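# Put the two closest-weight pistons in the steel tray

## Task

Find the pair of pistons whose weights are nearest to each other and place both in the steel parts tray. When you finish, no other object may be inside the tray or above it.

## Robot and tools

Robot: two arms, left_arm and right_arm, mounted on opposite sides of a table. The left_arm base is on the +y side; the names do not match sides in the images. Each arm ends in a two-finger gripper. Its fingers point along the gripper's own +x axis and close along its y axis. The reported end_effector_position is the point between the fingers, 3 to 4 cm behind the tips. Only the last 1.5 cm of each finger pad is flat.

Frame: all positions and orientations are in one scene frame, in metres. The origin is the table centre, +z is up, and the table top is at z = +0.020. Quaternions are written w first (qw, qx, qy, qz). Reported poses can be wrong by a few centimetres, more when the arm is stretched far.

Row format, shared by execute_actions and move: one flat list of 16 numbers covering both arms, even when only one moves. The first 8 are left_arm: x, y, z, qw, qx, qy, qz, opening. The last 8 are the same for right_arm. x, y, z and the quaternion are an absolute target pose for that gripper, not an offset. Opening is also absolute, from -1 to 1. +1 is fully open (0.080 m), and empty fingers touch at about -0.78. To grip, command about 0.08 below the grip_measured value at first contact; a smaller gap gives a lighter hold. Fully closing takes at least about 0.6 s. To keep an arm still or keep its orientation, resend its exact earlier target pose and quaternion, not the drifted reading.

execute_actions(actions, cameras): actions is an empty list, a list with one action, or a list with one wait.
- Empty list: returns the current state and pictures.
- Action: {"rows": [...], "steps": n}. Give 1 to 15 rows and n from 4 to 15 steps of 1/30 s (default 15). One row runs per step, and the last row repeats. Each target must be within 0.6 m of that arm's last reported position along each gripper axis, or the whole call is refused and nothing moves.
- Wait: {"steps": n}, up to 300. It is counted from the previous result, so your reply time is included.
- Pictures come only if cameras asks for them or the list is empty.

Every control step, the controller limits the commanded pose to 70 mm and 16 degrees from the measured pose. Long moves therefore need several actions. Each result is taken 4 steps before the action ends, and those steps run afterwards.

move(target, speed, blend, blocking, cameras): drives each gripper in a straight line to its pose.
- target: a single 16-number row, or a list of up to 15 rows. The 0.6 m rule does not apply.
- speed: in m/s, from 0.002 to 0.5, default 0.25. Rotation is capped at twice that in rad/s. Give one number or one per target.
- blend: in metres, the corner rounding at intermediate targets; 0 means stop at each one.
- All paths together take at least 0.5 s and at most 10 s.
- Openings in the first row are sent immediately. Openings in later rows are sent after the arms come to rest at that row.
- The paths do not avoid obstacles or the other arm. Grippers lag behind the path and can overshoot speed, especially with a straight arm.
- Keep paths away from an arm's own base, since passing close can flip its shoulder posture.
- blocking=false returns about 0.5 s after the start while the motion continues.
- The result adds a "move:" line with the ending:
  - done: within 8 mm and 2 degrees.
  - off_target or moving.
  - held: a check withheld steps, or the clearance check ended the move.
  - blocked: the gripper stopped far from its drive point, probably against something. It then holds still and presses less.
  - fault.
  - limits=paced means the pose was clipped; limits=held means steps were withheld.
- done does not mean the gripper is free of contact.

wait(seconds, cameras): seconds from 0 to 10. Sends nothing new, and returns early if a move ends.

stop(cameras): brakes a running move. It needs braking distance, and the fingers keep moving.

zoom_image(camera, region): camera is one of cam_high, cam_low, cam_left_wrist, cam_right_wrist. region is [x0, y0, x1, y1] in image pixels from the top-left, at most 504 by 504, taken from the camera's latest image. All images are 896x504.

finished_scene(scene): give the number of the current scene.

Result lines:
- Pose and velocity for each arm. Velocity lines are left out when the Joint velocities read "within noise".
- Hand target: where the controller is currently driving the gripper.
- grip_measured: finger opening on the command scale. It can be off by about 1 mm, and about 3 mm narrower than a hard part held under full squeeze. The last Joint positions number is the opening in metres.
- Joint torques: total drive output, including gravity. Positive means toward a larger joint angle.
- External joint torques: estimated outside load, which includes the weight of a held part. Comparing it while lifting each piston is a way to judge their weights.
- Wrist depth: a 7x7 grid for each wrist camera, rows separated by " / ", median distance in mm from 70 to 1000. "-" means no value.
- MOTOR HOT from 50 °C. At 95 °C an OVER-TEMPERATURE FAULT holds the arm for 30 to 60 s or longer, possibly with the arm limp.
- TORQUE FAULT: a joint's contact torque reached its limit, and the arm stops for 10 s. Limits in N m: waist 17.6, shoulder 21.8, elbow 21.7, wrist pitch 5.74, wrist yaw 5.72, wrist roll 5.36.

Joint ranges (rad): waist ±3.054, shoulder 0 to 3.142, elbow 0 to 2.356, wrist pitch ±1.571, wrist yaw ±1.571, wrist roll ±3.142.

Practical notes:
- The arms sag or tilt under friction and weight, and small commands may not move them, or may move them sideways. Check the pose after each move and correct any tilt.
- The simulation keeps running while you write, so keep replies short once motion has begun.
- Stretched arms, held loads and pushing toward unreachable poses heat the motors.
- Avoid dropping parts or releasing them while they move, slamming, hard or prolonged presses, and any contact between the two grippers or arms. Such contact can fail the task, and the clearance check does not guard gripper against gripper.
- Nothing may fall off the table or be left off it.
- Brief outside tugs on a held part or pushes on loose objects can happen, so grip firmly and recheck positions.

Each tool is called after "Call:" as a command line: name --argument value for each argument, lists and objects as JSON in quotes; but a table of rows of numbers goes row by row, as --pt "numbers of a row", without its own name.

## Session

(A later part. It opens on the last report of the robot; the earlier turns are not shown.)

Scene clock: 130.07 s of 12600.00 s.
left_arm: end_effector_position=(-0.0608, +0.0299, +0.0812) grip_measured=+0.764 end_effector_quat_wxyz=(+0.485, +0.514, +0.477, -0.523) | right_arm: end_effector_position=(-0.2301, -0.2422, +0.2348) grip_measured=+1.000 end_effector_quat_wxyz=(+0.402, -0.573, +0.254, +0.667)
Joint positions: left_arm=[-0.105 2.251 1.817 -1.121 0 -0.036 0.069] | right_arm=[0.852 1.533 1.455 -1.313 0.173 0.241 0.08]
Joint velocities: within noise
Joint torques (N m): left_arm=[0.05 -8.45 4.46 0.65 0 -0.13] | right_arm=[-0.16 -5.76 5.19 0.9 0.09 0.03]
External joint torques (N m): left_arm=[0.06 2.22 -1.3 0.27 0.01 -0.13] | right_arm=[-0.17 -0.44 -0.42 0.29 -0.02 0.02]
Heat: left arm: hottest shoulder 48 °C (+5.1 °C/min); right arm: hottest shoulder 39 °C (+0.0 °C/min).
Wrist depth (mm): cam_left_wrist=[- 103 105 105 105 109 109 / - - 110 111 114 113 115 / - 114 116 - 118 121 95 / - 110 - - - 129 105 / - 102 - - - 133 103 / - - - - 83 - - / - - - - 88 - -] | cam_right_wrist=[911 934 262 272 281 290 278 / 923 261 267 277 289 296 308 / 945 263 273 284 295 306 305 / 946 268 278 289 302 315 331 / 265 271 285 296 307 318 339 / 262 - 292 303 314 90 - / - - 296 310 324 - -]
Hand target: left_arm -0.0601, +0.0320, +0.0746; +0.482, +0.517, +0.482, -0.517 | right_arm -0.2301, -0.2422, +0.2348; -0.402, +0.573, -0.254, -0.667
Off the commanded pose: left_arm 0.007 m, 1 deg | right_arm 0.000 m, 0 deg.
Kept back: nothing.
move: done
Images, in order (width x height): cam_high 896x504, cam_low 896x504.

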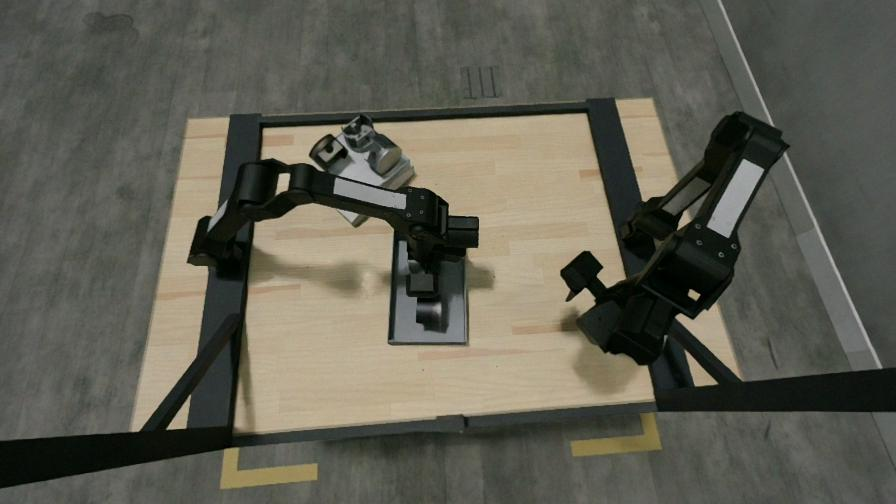

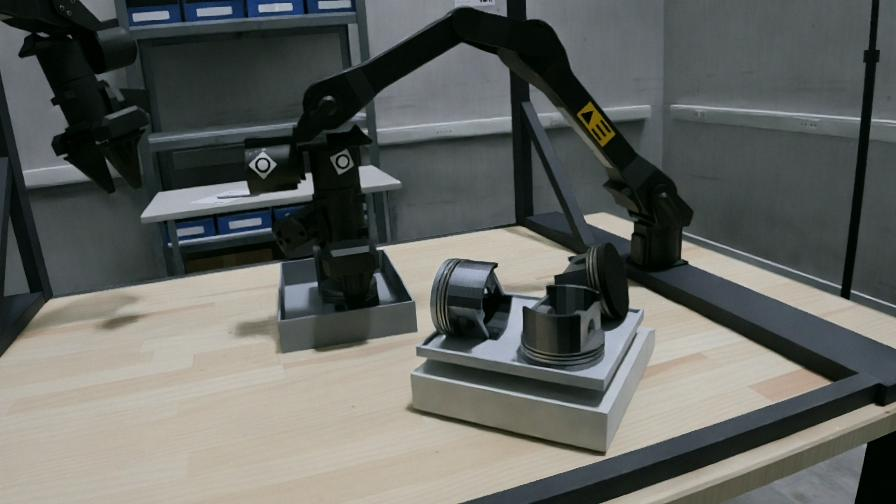

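Call:
move --pt "-0.060 0.031 0.0755 0.4823 0.5171 0.4823 -0.5171 0.9 -0.2301 -0.2422 0.2348 0.402 -0.573 0.254 0.667 1" --pt "-0.060 0.031 0.17 0.4823 0.5171 0.4823 -0.5171 0.9 -0.2301 -0.2422 0.2348 0.402 -0.573 0.254 0.667 1" --pt "0.13 0.12 0.21 0.2244 0.6706 0.2244 -0.6706 0.9 -0.2301 -0.2422 0.2348 0.402 -0.573 0.254 0.667 1" --speed '[0.1,0.25,0.3]' --blend '[0,0.03,0]' --cameras '["cam_left_wrist","cam_high","cam_low"]'

Call:
zoom_image --camera "cam_low" --region '[400, 220, 680, 460]'

Scene clock: 134.33 s of 12600.00 s.
left_arm: end_effector_position=(+0.1303, +0.1194, +0.2064) grip_measured=+0.897 end_effector_quat_wxyz=(+0.223, +0.670, +0.229, -0.670) | right_arm: end_effector_position=(-0.2301, -0.2422, +0.2348) grip_measured=+1.000 end_effector_quat_wxyz=(+0.402, -0.573, +0.254, +0.667)
Joint positions: left_arm=[0.398 1.984 1.904 -1.5 0 1.313 0.075] | right_arm=[0.852 1.533 1.455 -1.313 0.173 0.241 0.08]
Joint velocities: within noise
Joint torques (N m): left_arm=[-0.12 -8.99 5.58 0.23 0.06 0.17] | right_arm=[-0.01 -5.81 5.24 0.92 0.13 0.03]
External joint torques (N m): left_arm=[-0.17 -0.21 -0.07 -0.07 0.02 0.17] | right_arm=[-0.01 -0.42 -0.44 0.31 0.02 0.02]
Heat: left arm: hottest shoulder 49 °C (+5.1 °C/min); right arm: hottest shoulder 39 °C (+0.0 °C/min).
Wrist depth (mm): cam_left_wrist=[214 217 221 224 228 233 237 / 226 230 233 236 241 246 250 / 237 239 234 211 222 260 266 / 249 249 178 198 205 275 281 / 263 139 139 209 214 290 299 / - - 157 222 225 - - / - - 197 205 191 - -] | cam_right_wrist=[904 926 261 272 281 290 277 / 933 261 268 277 289 296 308 / 937 262 273 284 295 308 304 / 946 267 276 289 303 315 332 / 265 272 286 296 307 318 338 / 262 - 291 302 315 90 - / - - 297 310 322 - -]
Hand target: left_arm +0.1299, +0.1200, +0.2100; +0.224, +0.671, +0.224, -0.671 | right_arm -0.2301, -0.2422, +0.2348; -0.402, +0.573, -0.254, -0.667
Off the commanded pose: left_arm 0.004 m, 1 deg | right_arm 0.000 m, 0 deg.
Kept back: nothing.
move: done
Images, in order (width x height): cam_high 896x504, cam_low 896x504, cam_left_wrist 896x504.

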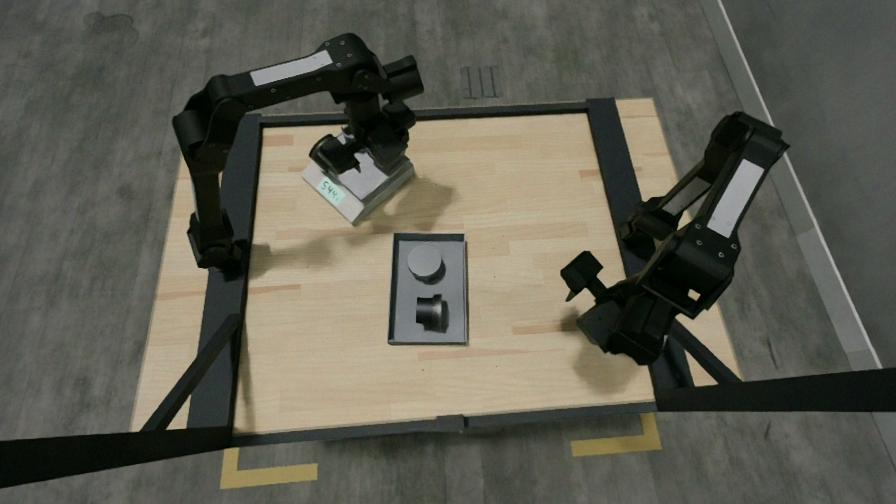

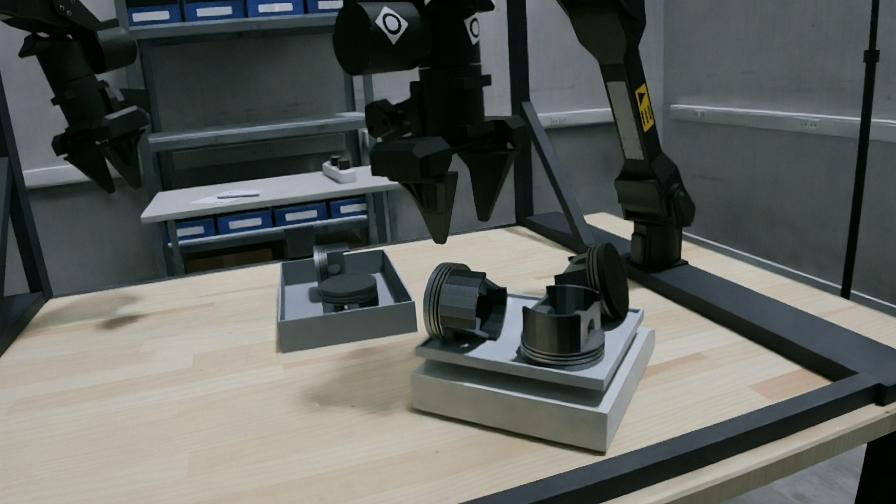

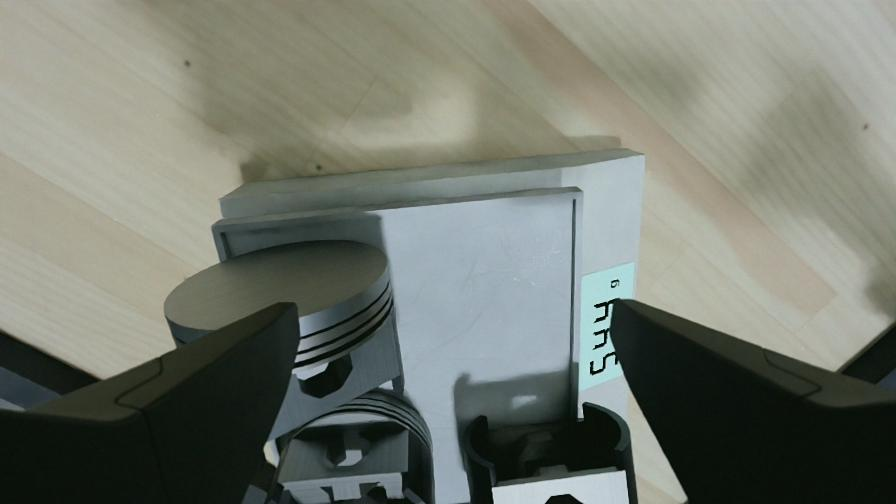

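Scaled by 1.800.

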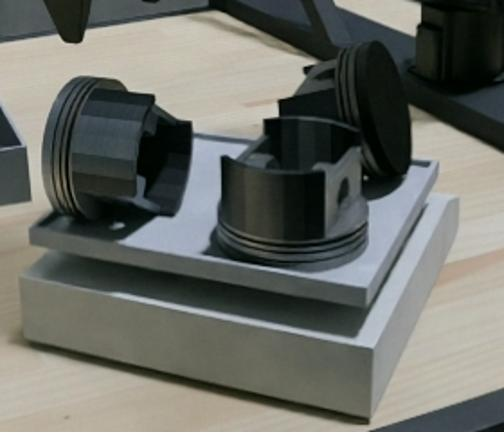

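Call:
wait --seconds 1.5 --cameras '["cam_left_wrist","cam_low","cam_high"]'

Call:
zoom_image --camera "cam_low" --region '[400, 220, 680, 460]'

Scene clock: 136.17 s of 12600.00 s.
left_arm: end_effector_position=(+0.1302, +0.1194, +0.2064) grip_measured=+0.897 end_effector_quat_wxyz=(+0.223, +0.670, +0.229, -0.670) | right_arm: end_effector_position=(-0.2301, -0.2422, +0.2348) grip_measured=+1.000 end_effector_quat_wxyz=(+0.402, -0.573, +0.254, +0.667)
Joint positions: left_arm=[0.398 1.984 1.904 -1.5 0 1.314 0.075] | right_arm=[0.852 1.533 1.455 -1.313 0.173 0.241 0.08]
Joint velocities: within noise
Joint torques (N m): left_arm=[-0.06 -8.99 5.59 0.25 0.07 0.14] | right_arm=[-0.09 -5.81 5.33 0.95 0.09 0.02]
External joint torques (N m): left_arm=[-0.06 -0.19 -0.08 -0.06 0.02 0.14] | right_arm=[-0.09 -0.35 -0.42 0.33 -0.03 0.01]
Heat: left arm: hottest shoulder 48 °C (+4.1 °C/min); right arm: hottest shoulder 39 °C (+0.0 °C/min).
Wrist depth (mm): cam_left_wrist=[214 218 221 226 228 233 238 / 225 228 232 237 241 246 251 / 236 239 234 212 222 260 266 / 250 246 184 198 205 273 281 / 263 138 142 210 213 289 298 / - - 157 222 227 - - / - - 197 205 182 - -] | cam_right_wrist=[914 928 262 273 282 290 279 / 926 261 266 278 289 296 308 / 947 261 273 282 294 306 305 / 954 268 279 289 304 316 331 / 265 271 285 296 306 317 339 / 262 - 293 301 314 90 - / - - 296 309 323 - -]
Hand target: left_arm +0.1299, +0.1200, +0.2100; +0.224, +0.671, +0.224, -0.671 | right_arm -0.2301, -0.2422, +0.2348; -0.402, +0.573, -0.254, -0.667
Off the commanded pose: left_arm 0.004 m, 1 deg | right_arm 0.000 m, 0 deg.
Steps of this call (1-55: nothing new was sent). Readings (end_effector_position of left_arm | right_arm):
1: (+0.1302, +0.1194, +0.2064) | (-0.2301, -0.2422, +0.2348)
2: (+0.1302, +0.1194, +0.2064) | (-0.2301, -0.2422, +0.2348)
4: (+0.1302, +0.1194, +0.2064) | (-0.2301, -0.2422, +0.2348)
8: (+0.1302, +0.1194, +0.2064) | (-0.2301, -0.2422, +0.2348)
55: the state above
Images, in order (width x height): cam_high 896x504, cam_low 896x504, cam_left_wrist 896x504.

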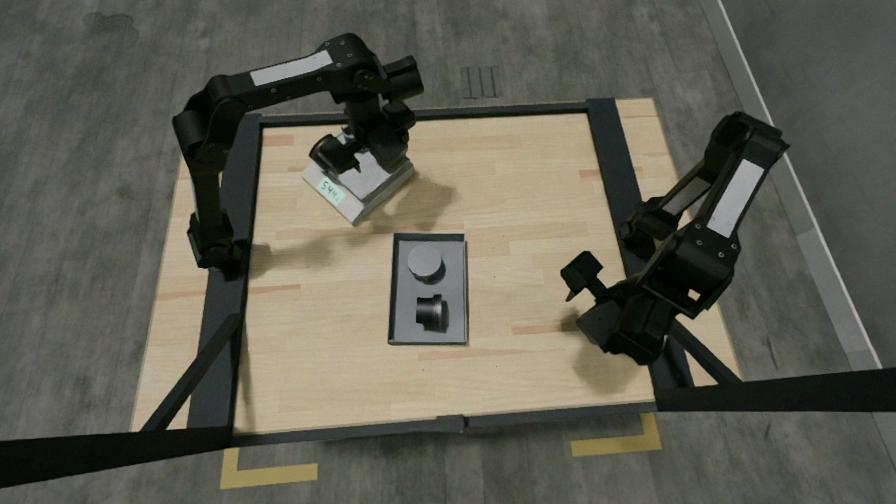

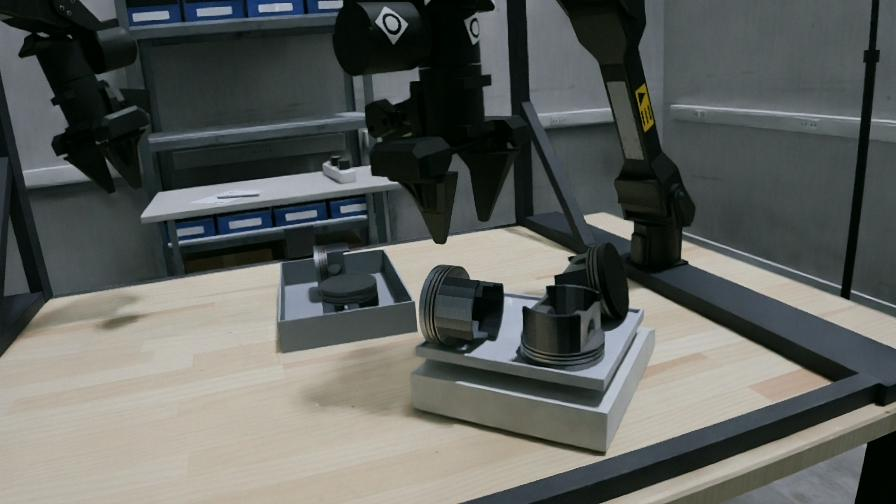

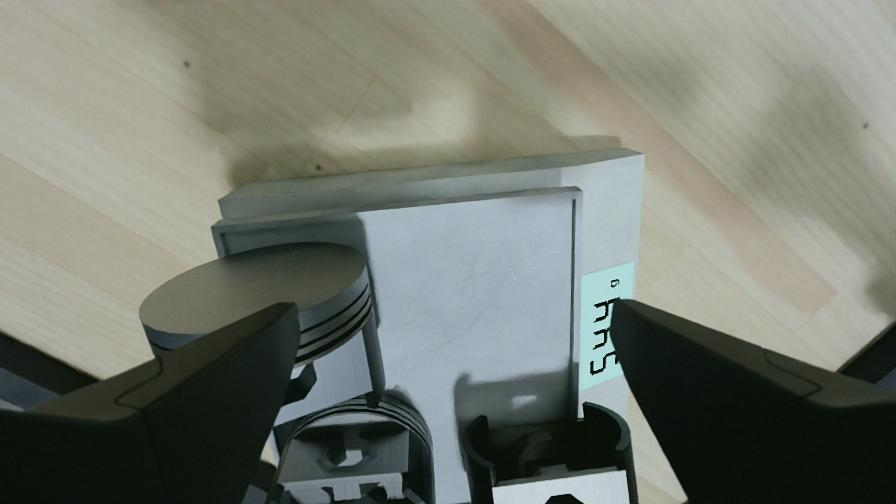

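Scaled by 1.800.

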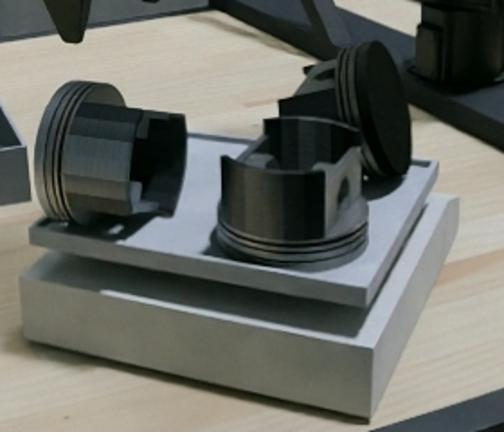

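Call:
move --target '[0.215, 0.104, 0.21, 0.2895, 0.6451, 0.2895, -0.6451, 1, -0.2301, -0.2422, 0.2348, 0.402, -0.573, 0.254, 0.667, 1]' --speed 0.35 --cameras '["cam_left_wrist","cam_low"]'

Call:
zoom_image --camera "cam_low" --region '[400, 220, 680, 460]'

Scene clock: 137.57 s of 12600.00 s.
left_arm: end_effector_position=(+0.2150, +0.1066, +0.2130) grip_measured=+1.000 end_effector_quat_wxyz=(+0.308, +0.648, +0.270, -0.642) | right_arm: end_effector_position=(-0.2301, -0.2422, +0.2348) grip_measured=+1.000 end_effector_quat_wxyz=(+0.402, -0.573, +0.254, +0.667)
Joint positions: left_arm=[0.572 2.175 2.221 -1.563 0 1.294 0.08] | right_arm=[0.852 1.533 1.455 -1.313 0.173 0.241 0.08]
Joint velocities: within noise
Joint torques (N m): left_arm=[-0.33 -7.58 6.32 0.34 0.06 -0.13] | right_arm=[-0.01 -5.72 5.39 0.91 0.14 0.02]
External joint torques (N m): left_arm=[-0.38 2.47 0.71 -0.07 0.01 -0.13] | right_arm=[-0.02 -0.32 -0.31 0.28 0.03 0.02]
Heat: left arm: hottest shoulder 48 °C (+4.0 °C/min); right arm: hottest shoulder 39 °C (+0.0 °C/min).
Wrist depth (mm): cam_left_wrist=[230 231 230 229 231 231 232 / 240 242 240 176 181 188 241 / 238 253 252 129 190 194 257 / - 263 267 203 205 204 271 / - 258 280 194 211 211 288 / - - 280 203 204 87 - / - - - 314 323 - -] | cam_right_wrist=[901 926 262 271 281 290 279 / 928 261 267 277 289 296 308 / 947 263 273 283 295 307 304 / 947 267 278 290 302 315 331 / 265 271 285 294 307 317 338 / 262 - 293 302 314 90 - / - - 297 310 326 - -]
Hand target: left_arm +0.2149, +0.1043, +0.2095; +0.306, +0.647, +0.273, -0.642 | right_arm -0.2301, -0.2422, +0.2348; -0.402, +0.573, -0.254, -0.667
Off the commanded pose: left_arm 0.004 m, 3 deg | right_arm 0.000 m, 0 deg.
joint sent to its limit (left arm) — joint 4 (wrist pitch), lower limit.
Kept back: nothing.
move: off_target (left_arm)
Images, in order (width x height): cam_low 896x504, cam_left_wrist 896x504.

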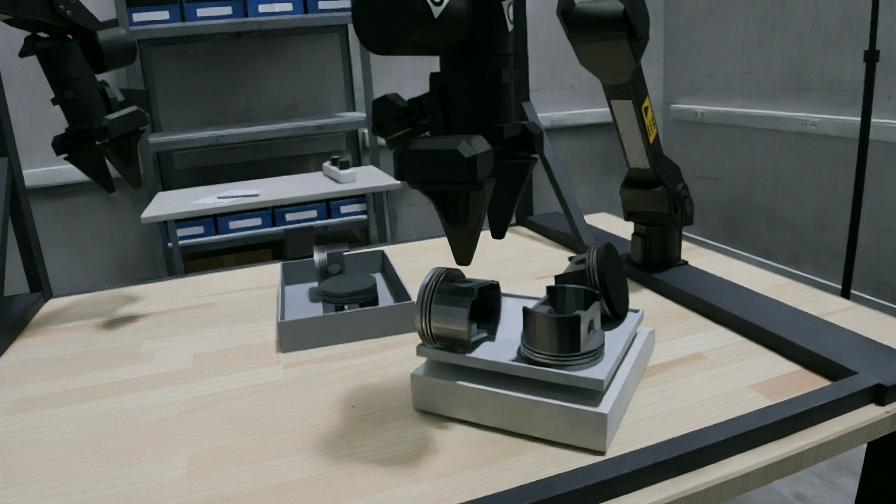

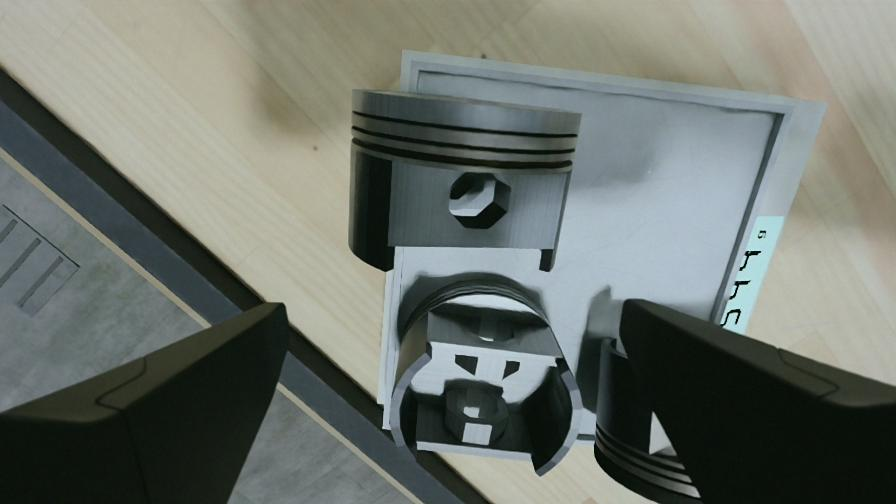

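Scaled by 1.800.

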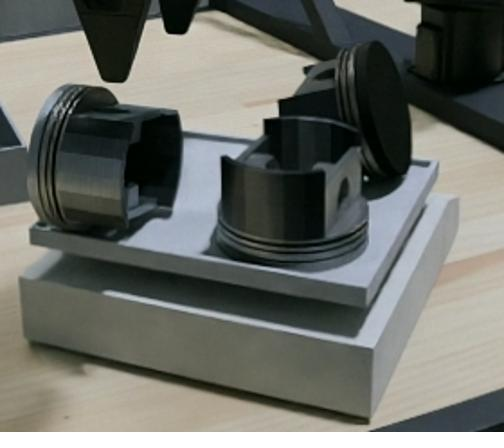

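Call:
move --pt "0.204 0.0985 0.185 0.2763 0.6509 0.2763 -0.6509 1 -0.2301 -0.2422 0.2348 0.402 -0.573 0.254 0.667 1" --pt "0.204 0.0985 0.148 0.2763 0.6509 0.2763 -0.6509 1 -0.2301 -0.2422 0.2348 0.402 -0.573 0.254 0.667 1" --speed '[0.2,0.1]' --cameras '["cam_left_wrist","cam_low"]'

Call:
zoom_image --camera "cam_low" --region '[400, 220, 680, 460]'

Scene clock: 139.37 s of 12600.00 s.
left_arm: end_effector_position=(+0.2051, +0.0969, +0.1500) grip_measured=+1.000 end_effector_quat_wxyz=(+0.280, +0.651, +0.275, -0.650) | right_arm: end_effector_position=(-0.2301, -0.2422, +0.2348) grip_measured=+1.000 end_effector_quat_wxyz=(+0.402, -0.573, +0.254, +0.667)
Joint positions: left_arm=[0.54 2.19 1.993 -1.366 0 1.299 0.08] | right_arm=[0.852 1.533 1.455 -1.313 0.173 0.241 0.08]
Joint velocities: within noise
Joint torques (N m): left_arm=[-0.12 -9.65 4.32 0.45 0.06 0.14] | right_arm=[-0.11 -5.66 5.23 0.9 0.12 0.01]
External joint torques (N m): left_arm=[-0.14 0.58 -1.4 0.13 0.02 0.15] | right_arm=[-0.13 -0.19 -0.44 0.31 0.02 0]
Heat: left arm: hottest shoulder 48 °C (+4.0 °C/min); right arm: hottest shoulder 39 °C (+0.0 °C/min).
Wrist depth (mm): cam_left_wrist=[165 168 169 172 175 177 180 / 174 176 178 140 146 184 186 / 183 184 121 - 94 132 134 / 192 196 - - - 141 144 / 198 203 - - - 146 221 / - - - 83 91 87 - / - - 218 138 141 - -] | cam_right_wrist=[910 925 261 271 282 291 277 / 929 261 267 277 289 295 308 / 937 263 273 283 295 307 306 / 952 268 278 289 303 317 331 / 266 271 285 298 308 317 340 / 262 - 291 304 313 90 - / - - 296 309 323 - -]
Hand target: left_arm +0.2040, +0.0985, +0.1480; +0.276, +0.651, +0.276, -0.651 | right_arm -0.2301, -0.2422, +0.2348; -0.402, +0.573, -0.254, -0.667
Off the commanded pose: left_arm 0.003 m, 0 deg | right_arm 0.000 m, 0 deg.
Kept back: nothing.
move: done
Images, in order (width x height): cam_low 896x504, cam_left_wrist 896x504.

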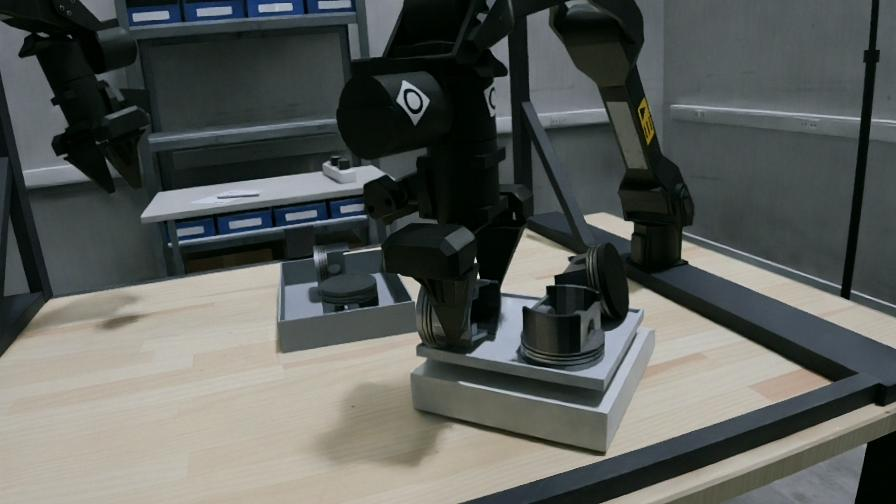

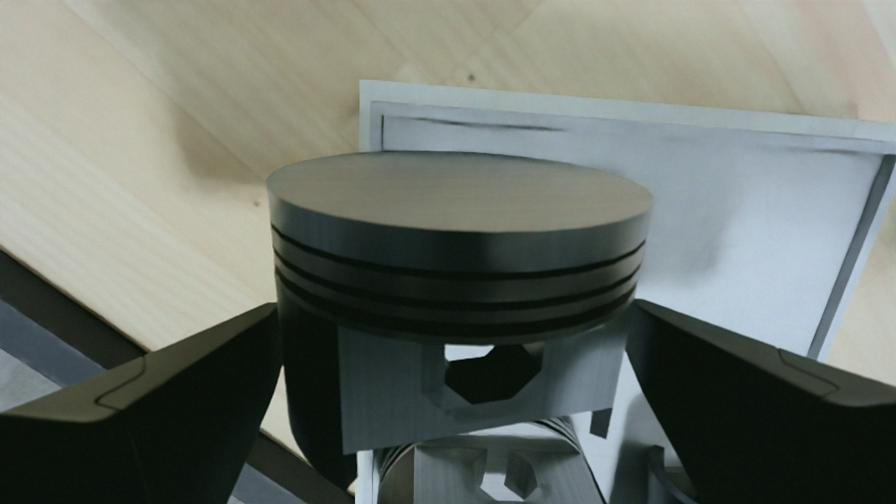

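Scaled by 1.800.

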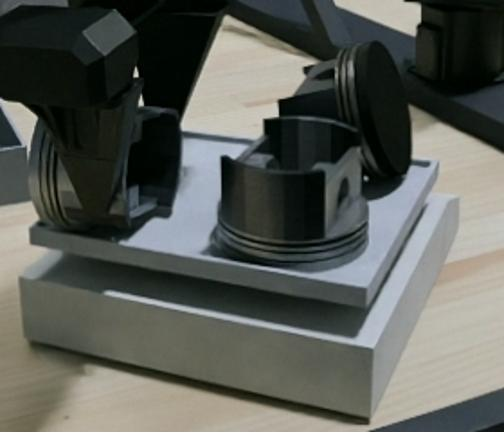

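Call:
move --pt "0.204 0.0985 0.143 0.2763 0.6509 0.2763 -0.6509 1 -0.2301 -0.2422 0.2348 0.402 -0.573 0.254 0.667 1" --pt "0.204 0.0985 0.143 0.2763 0.6509 0.2763 -0.6509 0.35 -0.2301 -0.2422 0.2348 0.402 -0.573 0.254 0.667 1" --speed '[0.1,0.1]' --cameras '["cam_left_wrist","cam_low"]'

Call:
zoom_image --camera "cam_low" --region '[400, 220, 680, 460]'

Scene clock: 140.83 s of 12600.00 s.
left_arm: end_effector_position=(+0.2052, +0.0970, +0.1446) grip_measured=+0.793 end_effector_quat_wxyz=(+0.280, +0.651, +0.275, -0.650) | right_arm: end_effector_position=(-0.2301, -0.2422, +0.2348) grip_measured=+1.000 end_effector_quat_wxyz=(+0.402, -0.573, +0.254, +0.667)
Joint positions: left_arm=[0.54 2.19 1.971 -1.345 -0.001 1.299 0.071] | right_arm=[0.852 1.533 1.455 -1.313 0.173 0.241 0.08]
Joint velocities: within noise
Joint torques (N m): left_arm=[-0.09 -9.65 4.31 0.45 0.11 0.13] | right_arm=[0.01 -5.79 5.22 0.96 0.1 0.04]
External joint torques (N m): left_arm=[-0.09 0.61 -1.41 0.14 0.06 0.13] | right_arm=[0.02 -0.34 -0.47 0.37 -0.02 0.04]
Heat: left arm: hottest shoulder 48 °C (+4.0 °C/min); right arm: hottest shoulder 39 °C (+0.0 °C/min).
Wrist depth (mm): cam_left_wrist=[161 163 165 167 170 172 174 / 169 171 172 171 173 177 181 / 178 179 177 - 92 127 130 / 187 189 - - - 135 136 / 195 198 - - - 142 148 / - - - - - - - / - - - 132 136 - -] | cam_right_wrist=[918 926 263 271 282 290 279 / 931 262 267 278 290 296 308 / 935 262 272 285 296 306 304 / 962 268 278 290 302 314 329 / 266 271 285 295 308 318 341 / 263 - 292 303 314 90 - / - - 295 308 323 - -]
Hand target: left_arm +0.2039, +0.0985, +0.1430; +0.276, +0.651, +0.276, -0.651 | right_arm -0.2301, -0.2422, +0.2348; -0.402, +0.573, -0.254, -0.667
Off the commanded pose: left_arm 0.003 m, 0 deg | right_arm 0.000 m, 0 deg.
Kept back: nothing.
move: done
Images, in order (width x height): cam_low 896x504, cam_left_wrist 896x504.

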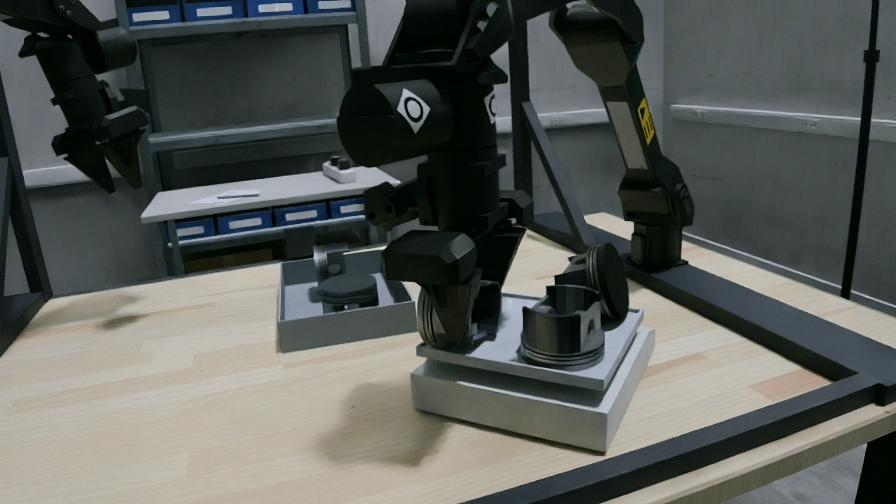

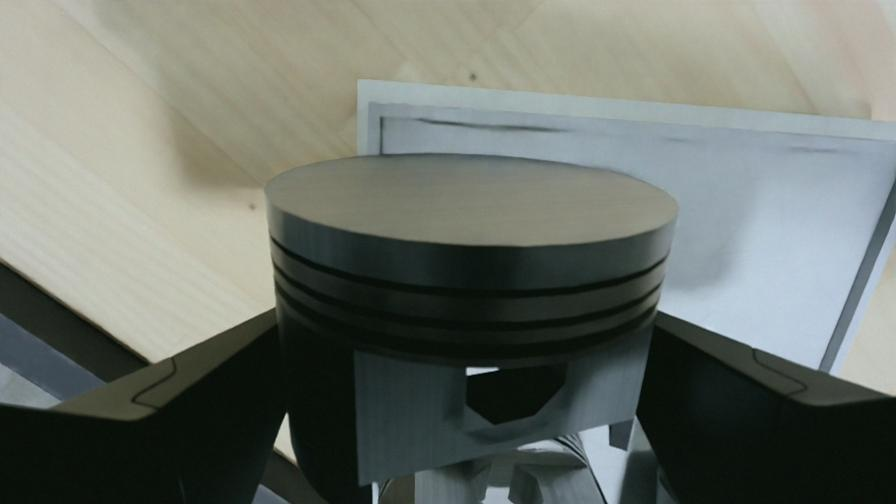

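Scaled by 1.800.

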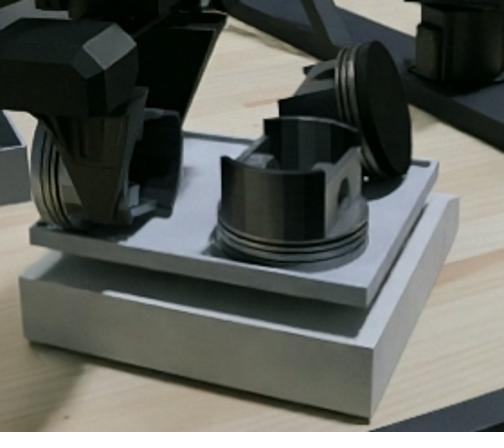

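Call:
move --pt "0.204 0.0985 0.19 0.2763 0.6509 0.2763 -0.6509 0.35 -0.2301 -0.2422 0.2348 0.402 -0.573 0.254 0.667 1" --pt "0.09 0.01 0.15 0.2843 0.5683 0.2181 -0.7405 0.35 -0.2301 -0.2422 0.2348 0.402 -0.573 0.254 0.667 1" --pt "0.09 0.01 0.085 0.2843 0.5683 0.2181 -0.7405 0.35 -0.2301 -0.2422 0.2348 0.402 -0.573 0.254 0.667 1" --speed '[0.1,0.2,0.1]' --blend '[0.02,0.01,0]' --cameras '["cam_left_wrist","cam_low","cam_high"]'

Call:
zoom_image --camera "cam_low" --region '[240, 220, 680, 460]'

Scene clock: 143.87 s of 12600.00 s.
left_arm: end_effector_position=(+0.0898, +0.0088, +0.0885) grip_measured=+0.793 end_effector_quat_wxyz=(+0.285, +0.571, +0.212, -0.740) | right_arm: end_effector_position=(-0.2301, -0.2422, +0.2348) grip_measured=+1.000 end_effector_quat_wxyz=(+0.402, -0.573, +0.254, +0.667)
Joint positions: left_arm=[0.3 2.275 1.865 -1.04 0.231 1.126 0.071] | right_arm=[0.852 1.533 1.455 -1.313 0.173 0.241 0.08]
Joint velocities: within noise
Joint torques (N m): left_arm=[0.24 -9.39 5.08 0.65 0.43 -0.13] | right_arm=[-0.08 -5.75 5.33 0.89 0.09 0.03]
External joint torques (N m): left_arm=[0.23 1.52 -0.8 0.12 0.24 -0.13] | right_arm=[-0.11 -0.29 -0.4 0.27 -0.02 0.02]
Heat: left arm: hottest shoulder 49 °C (+4.0 °C/min); right arm: hottest shoulder 39 °C (+0.0 °C/min).
Wrist depth (mm): cam_left_wrist=[126 127 129 131 132 132 118 / 128 130 131 134 135 109 136 / 130 131 132 134 95 131 139 / 132 133 - - - 142 125 / 134 134 - - - 144 140 / - - - - - - - / - - - 144 146 - -] | cam_right_wrist=[909 921 262 272 281 290 279 / 925 261 267 278 289 295 308 / 941 262 273 283 296 307 305 / 937 267 277 290 302 316 331 / 265 273 285 297 306 318 339 / 263 - 293 303 315 90 - / - - 296 310 325 - -]
Hand target: left_arm +0.0901, +0.0100, +0.0850; -0.284, -0.568, -0.218, +0.741 | right_arm -0.2301, -0.2422, +0.2348; -0.402, +0.573, -0.254, -0.667
Off the commanded pose: left_arm 0.004 m, 1 deg | right_arm 0.000 m, 0 deg.
Kept back: nothing.
move: done
Images, in order (width x height): cam_high 896x504, cam_low 896x504, cam_left_wrist 896x504.

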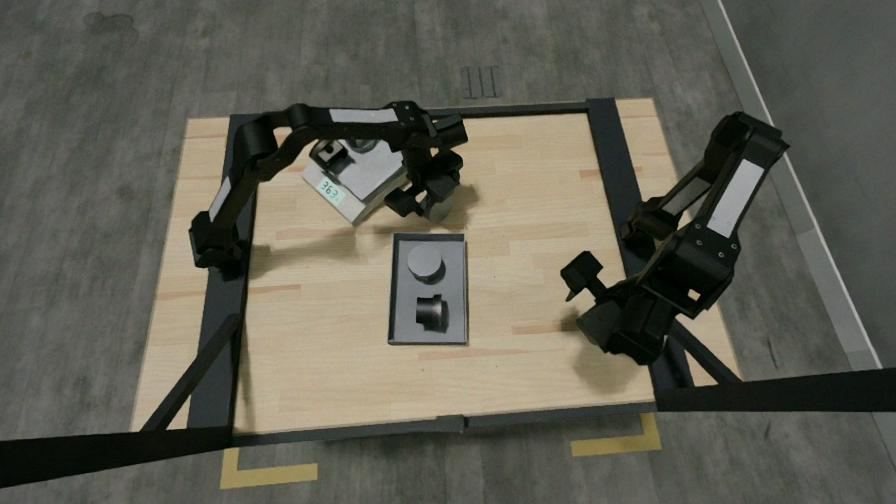

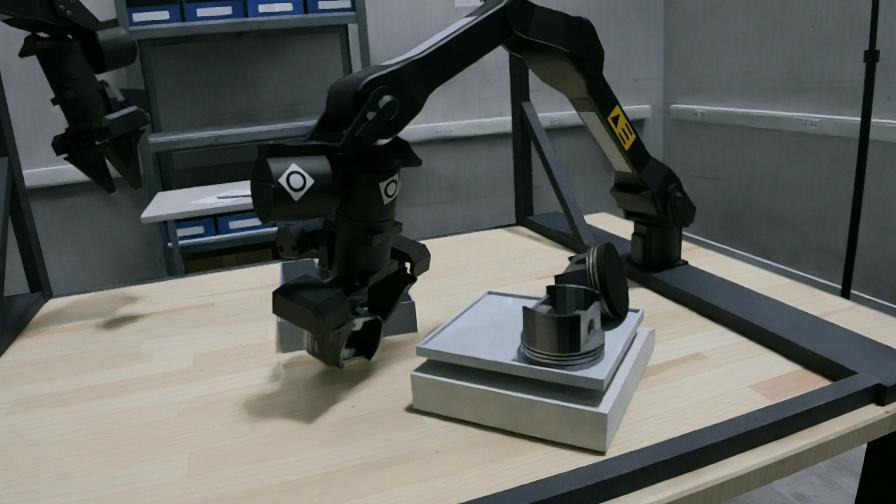

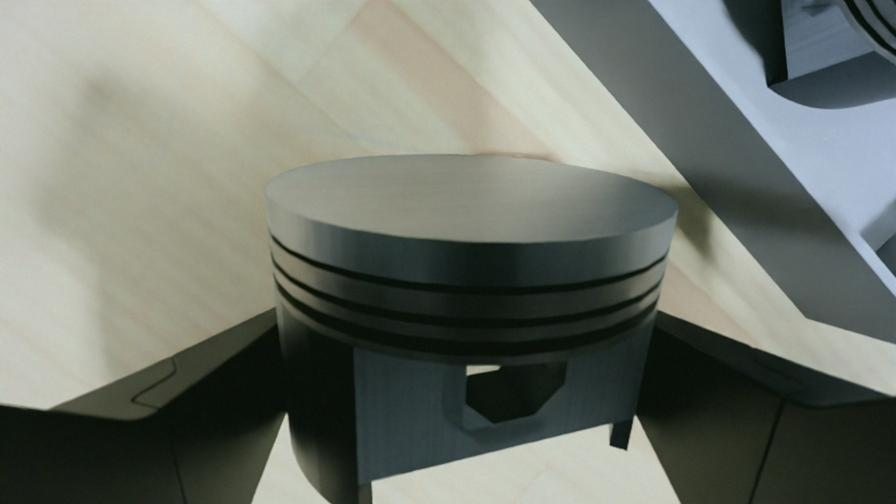

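Scaled by 1.145.

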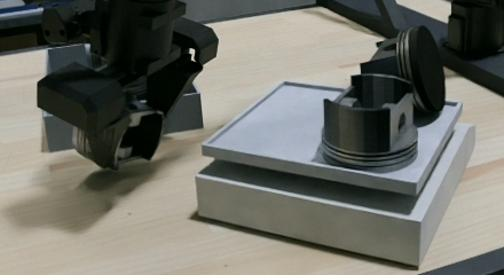

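Call:
move --pt "0.09 0.01 0.072 0.2843 0.5683 0.2181 -0.7405 0.35 -0.2301 -0.2422 0.2348 0.402 -0.573 0.254 0.667 1" --speed 0.05 --cameras '["cam_left_wrist","cam_low"]'

Call:
zoom_image --camera "cam_low" --region '[240, 220, 480, 420]'

Scene clock: 144.80 s of 12600.00 s.
left_arm: end_effector_position=(+0.0898, +0.0070, +0.0809) grip_measured=+0.793 end_effector_quat_wxyz=(+0.289, +0.570, +0.208, -0.741) | right_arm: end_effector_position=(-0.2301, -0.2422, +0.2348) grip_measured=+1.000 end_effector_quat_wxyz=(+0.402, -0.573, +0.254, +0.667)
Joint positions: left_arm=[0.3 2.278 1.838 -0.998 0.234 1.126 0.071] | right_arm=[0.852 1.533 1.455 -1.313 0.173 0.241 0.08]
Joint velocities: within noise
Joint torques (N m): left_arm=[0.22 -8.48 4.29 0.81 0.3 -0.11] | right_arm=[-0.05 -5.81 5.22 0.9 0.12 0.01]
External joint torques (N m): left_arm=[0.3 2.44 -1.57 0.27 0.11 -0.11] | right_arm=[-0.05 -0.41 -0.45 0.29 0 0.01]
Heat: left arm: hottest shoulder 49 °C (+4.0 °C/min); right arm: hottest shoulder 39 °C (+0.0 °C/min).
Wrist depth (mm): cam_left_wrist=[122 123 125 126 127 106 118 / 124 125 126 128 129 112 126 / 125 126 127 - 129 131 110 / 127 128 - - - 135 119 / 129 129 - - - 136 137 / - - - - - - - / - - - 137 139 - -] | cam_right_wrist=[892 918 261 272 281 290 280 / 929 261 266 277 289 296 308 / 929 262 272 283 296 307 304 / 947 267 277 289 302 315 330 / 265 272 284 296 307 317 338 / 263 - 292 302 315 90 - / - - 297 310 322 - -]
Hand target: left_arm +0.0899, +0.0101, +0.0721; -0.284, -0.568, -0.218, +0.741 | right_arm -0.2301, -0.2422, +0.2348; -0.402, +0.573, -0.254, -0.667
Off the commanded pose: left_arm 0.009 m, 1 deg | right_arm 0.000 m, 0 deg.
Kept back: nothing.
move: off_target (left_arm)
Images, in order (width x height): cam_low 896x504, cam_left_wrist 896x504.

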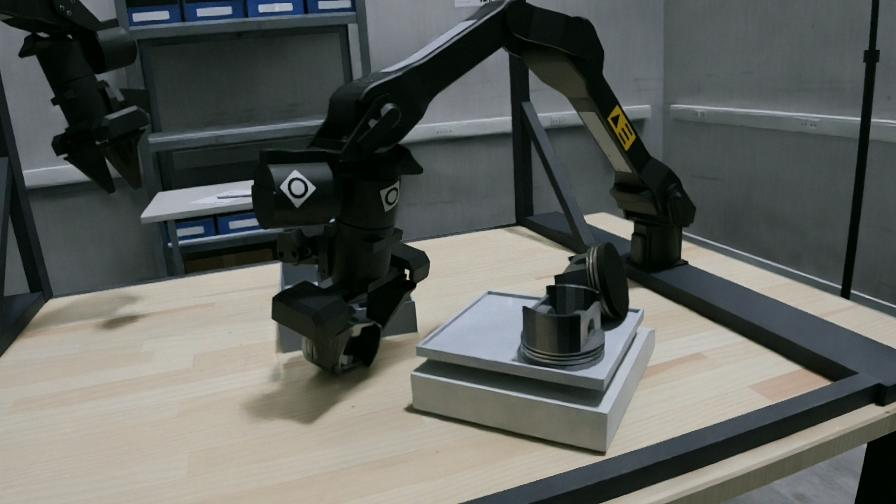

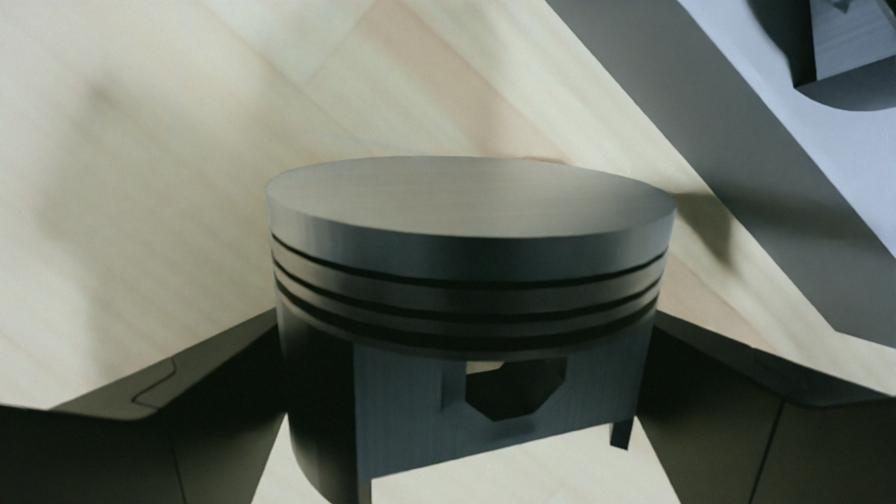

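Scaled by 2.100.

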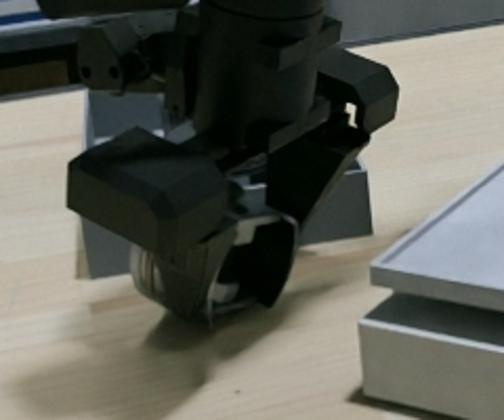

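Call:
move --pt "0.09 0.009 0.073 0.2843 0.5683 0.2181 -0.7405 0.9 -0.2301 -0.2422 0.2348 0.402 -0.573 0.254 0.667 1" --speed 0.05 --cameras '["cam_left_wrist","cam_low"]'

Call:
zoom_image --camera "cam_low" --region '[240, 220, 480, 420]'

Scene clock: 145.73 s of 12600.00 s.
left_arm: end_effector_position=(+0.0900, +0.0068, +0.0806) grip_measured=+0.897 end_effector_quat_wxyz=(+0.289, +0.569, +0.208, -0.741) | right_arm: end_effector_position=(-0.2301, -0.2422, +0.2348) grip_measured=+1.000 end_effector_quat_wxyz=(+0.402, -0.573, +0.254, +0.667)
Joint positions: left_arm=[0.301 2.279 1.838 -0.997 0.235 1.125 0.075] | right_arm=[0.852 1.533 1.455 -1.313 0.173 0.241 0.08]
Joint velocities: within noise
Joint torques (N m): left_arm=[0.14 -8.21 5.33 0.39 0.27 -0.12] | right_arm=[0.08 -5.69 5.16 0.92 0.11 0.02]
External joint torques (N m): left_arm=[0.12 2.68 -0.55 -0.16 0.08 -0.12] | right_arm=[0.05 -0.29 -0.51 0.31 0 0.01]
Heat: left arm: hottest shoulder 49 °C (+3.0 °C/min); right arm: hottest shoulder 39 °C (+0.0 °C/min).
Wrist depth (mm): cam_left_wrist=[121 123 124 125 126 111 116 / 123 124 125 127 128 110 123 / 125 126 126 128 129 131 105 / 126 127 - - - 134 113 / 128 128 - - - 135 136 / - - - 85 - - - / - - 85 136 138 - -] | cam_right_wrist=[912 923 261 272 282 289 279 / 921 262 266 278 289 296 309 / 929 263 273 285 295 307 305 / 928 269 278 289 302 317 330 / 265 272 284 296 307 320 340 / 263 - 293 302 315 90 - / - - 296 311 323 - -]
Hand target: left_arm +0.0900, +0.0091, +0.0731; -0.284, -0.568, -0.218, +0.741 | right_arm -0.2301, -0.2422, +0.2348; -0.402, +0.573, -0.254, -0.667
Off the commanded pose: left_arm 0.008 m, 1 deg | right_arm 0.000 m, 0 deg.
Kept back: nothing.
move: done
Images, in order (width x height): cam_low 896x504, cam_left_wrist 896x504.

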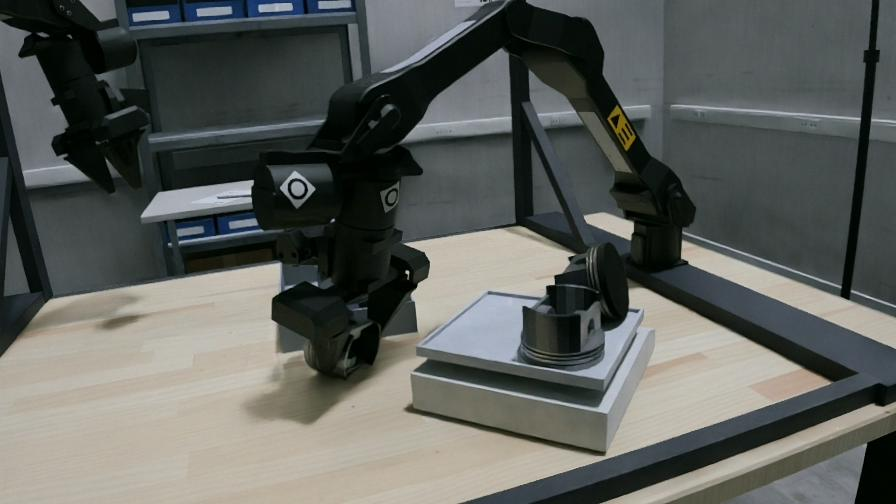

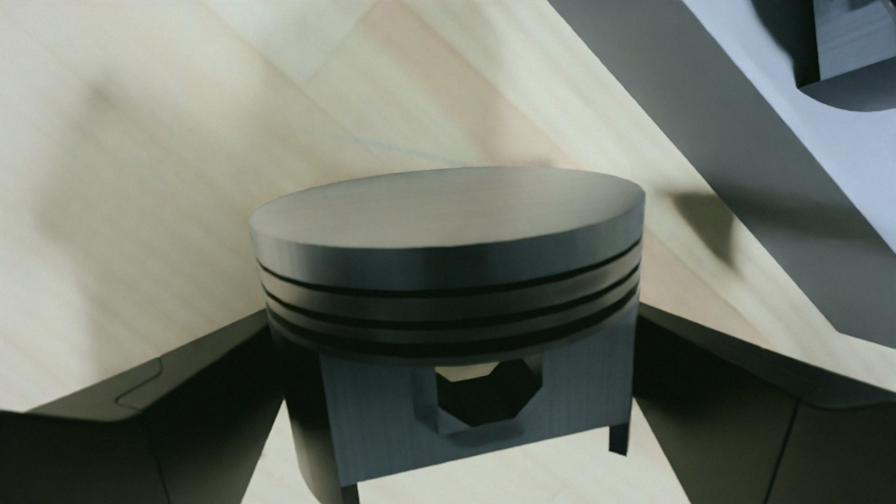

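Scaled by 2.100.

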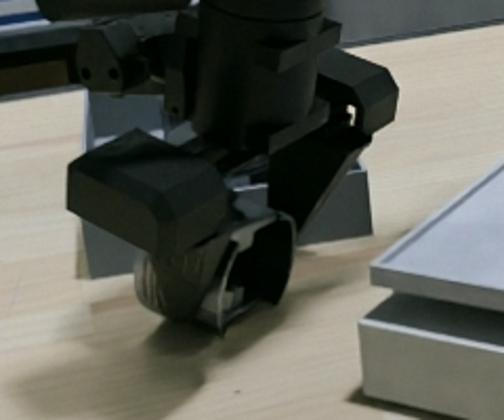

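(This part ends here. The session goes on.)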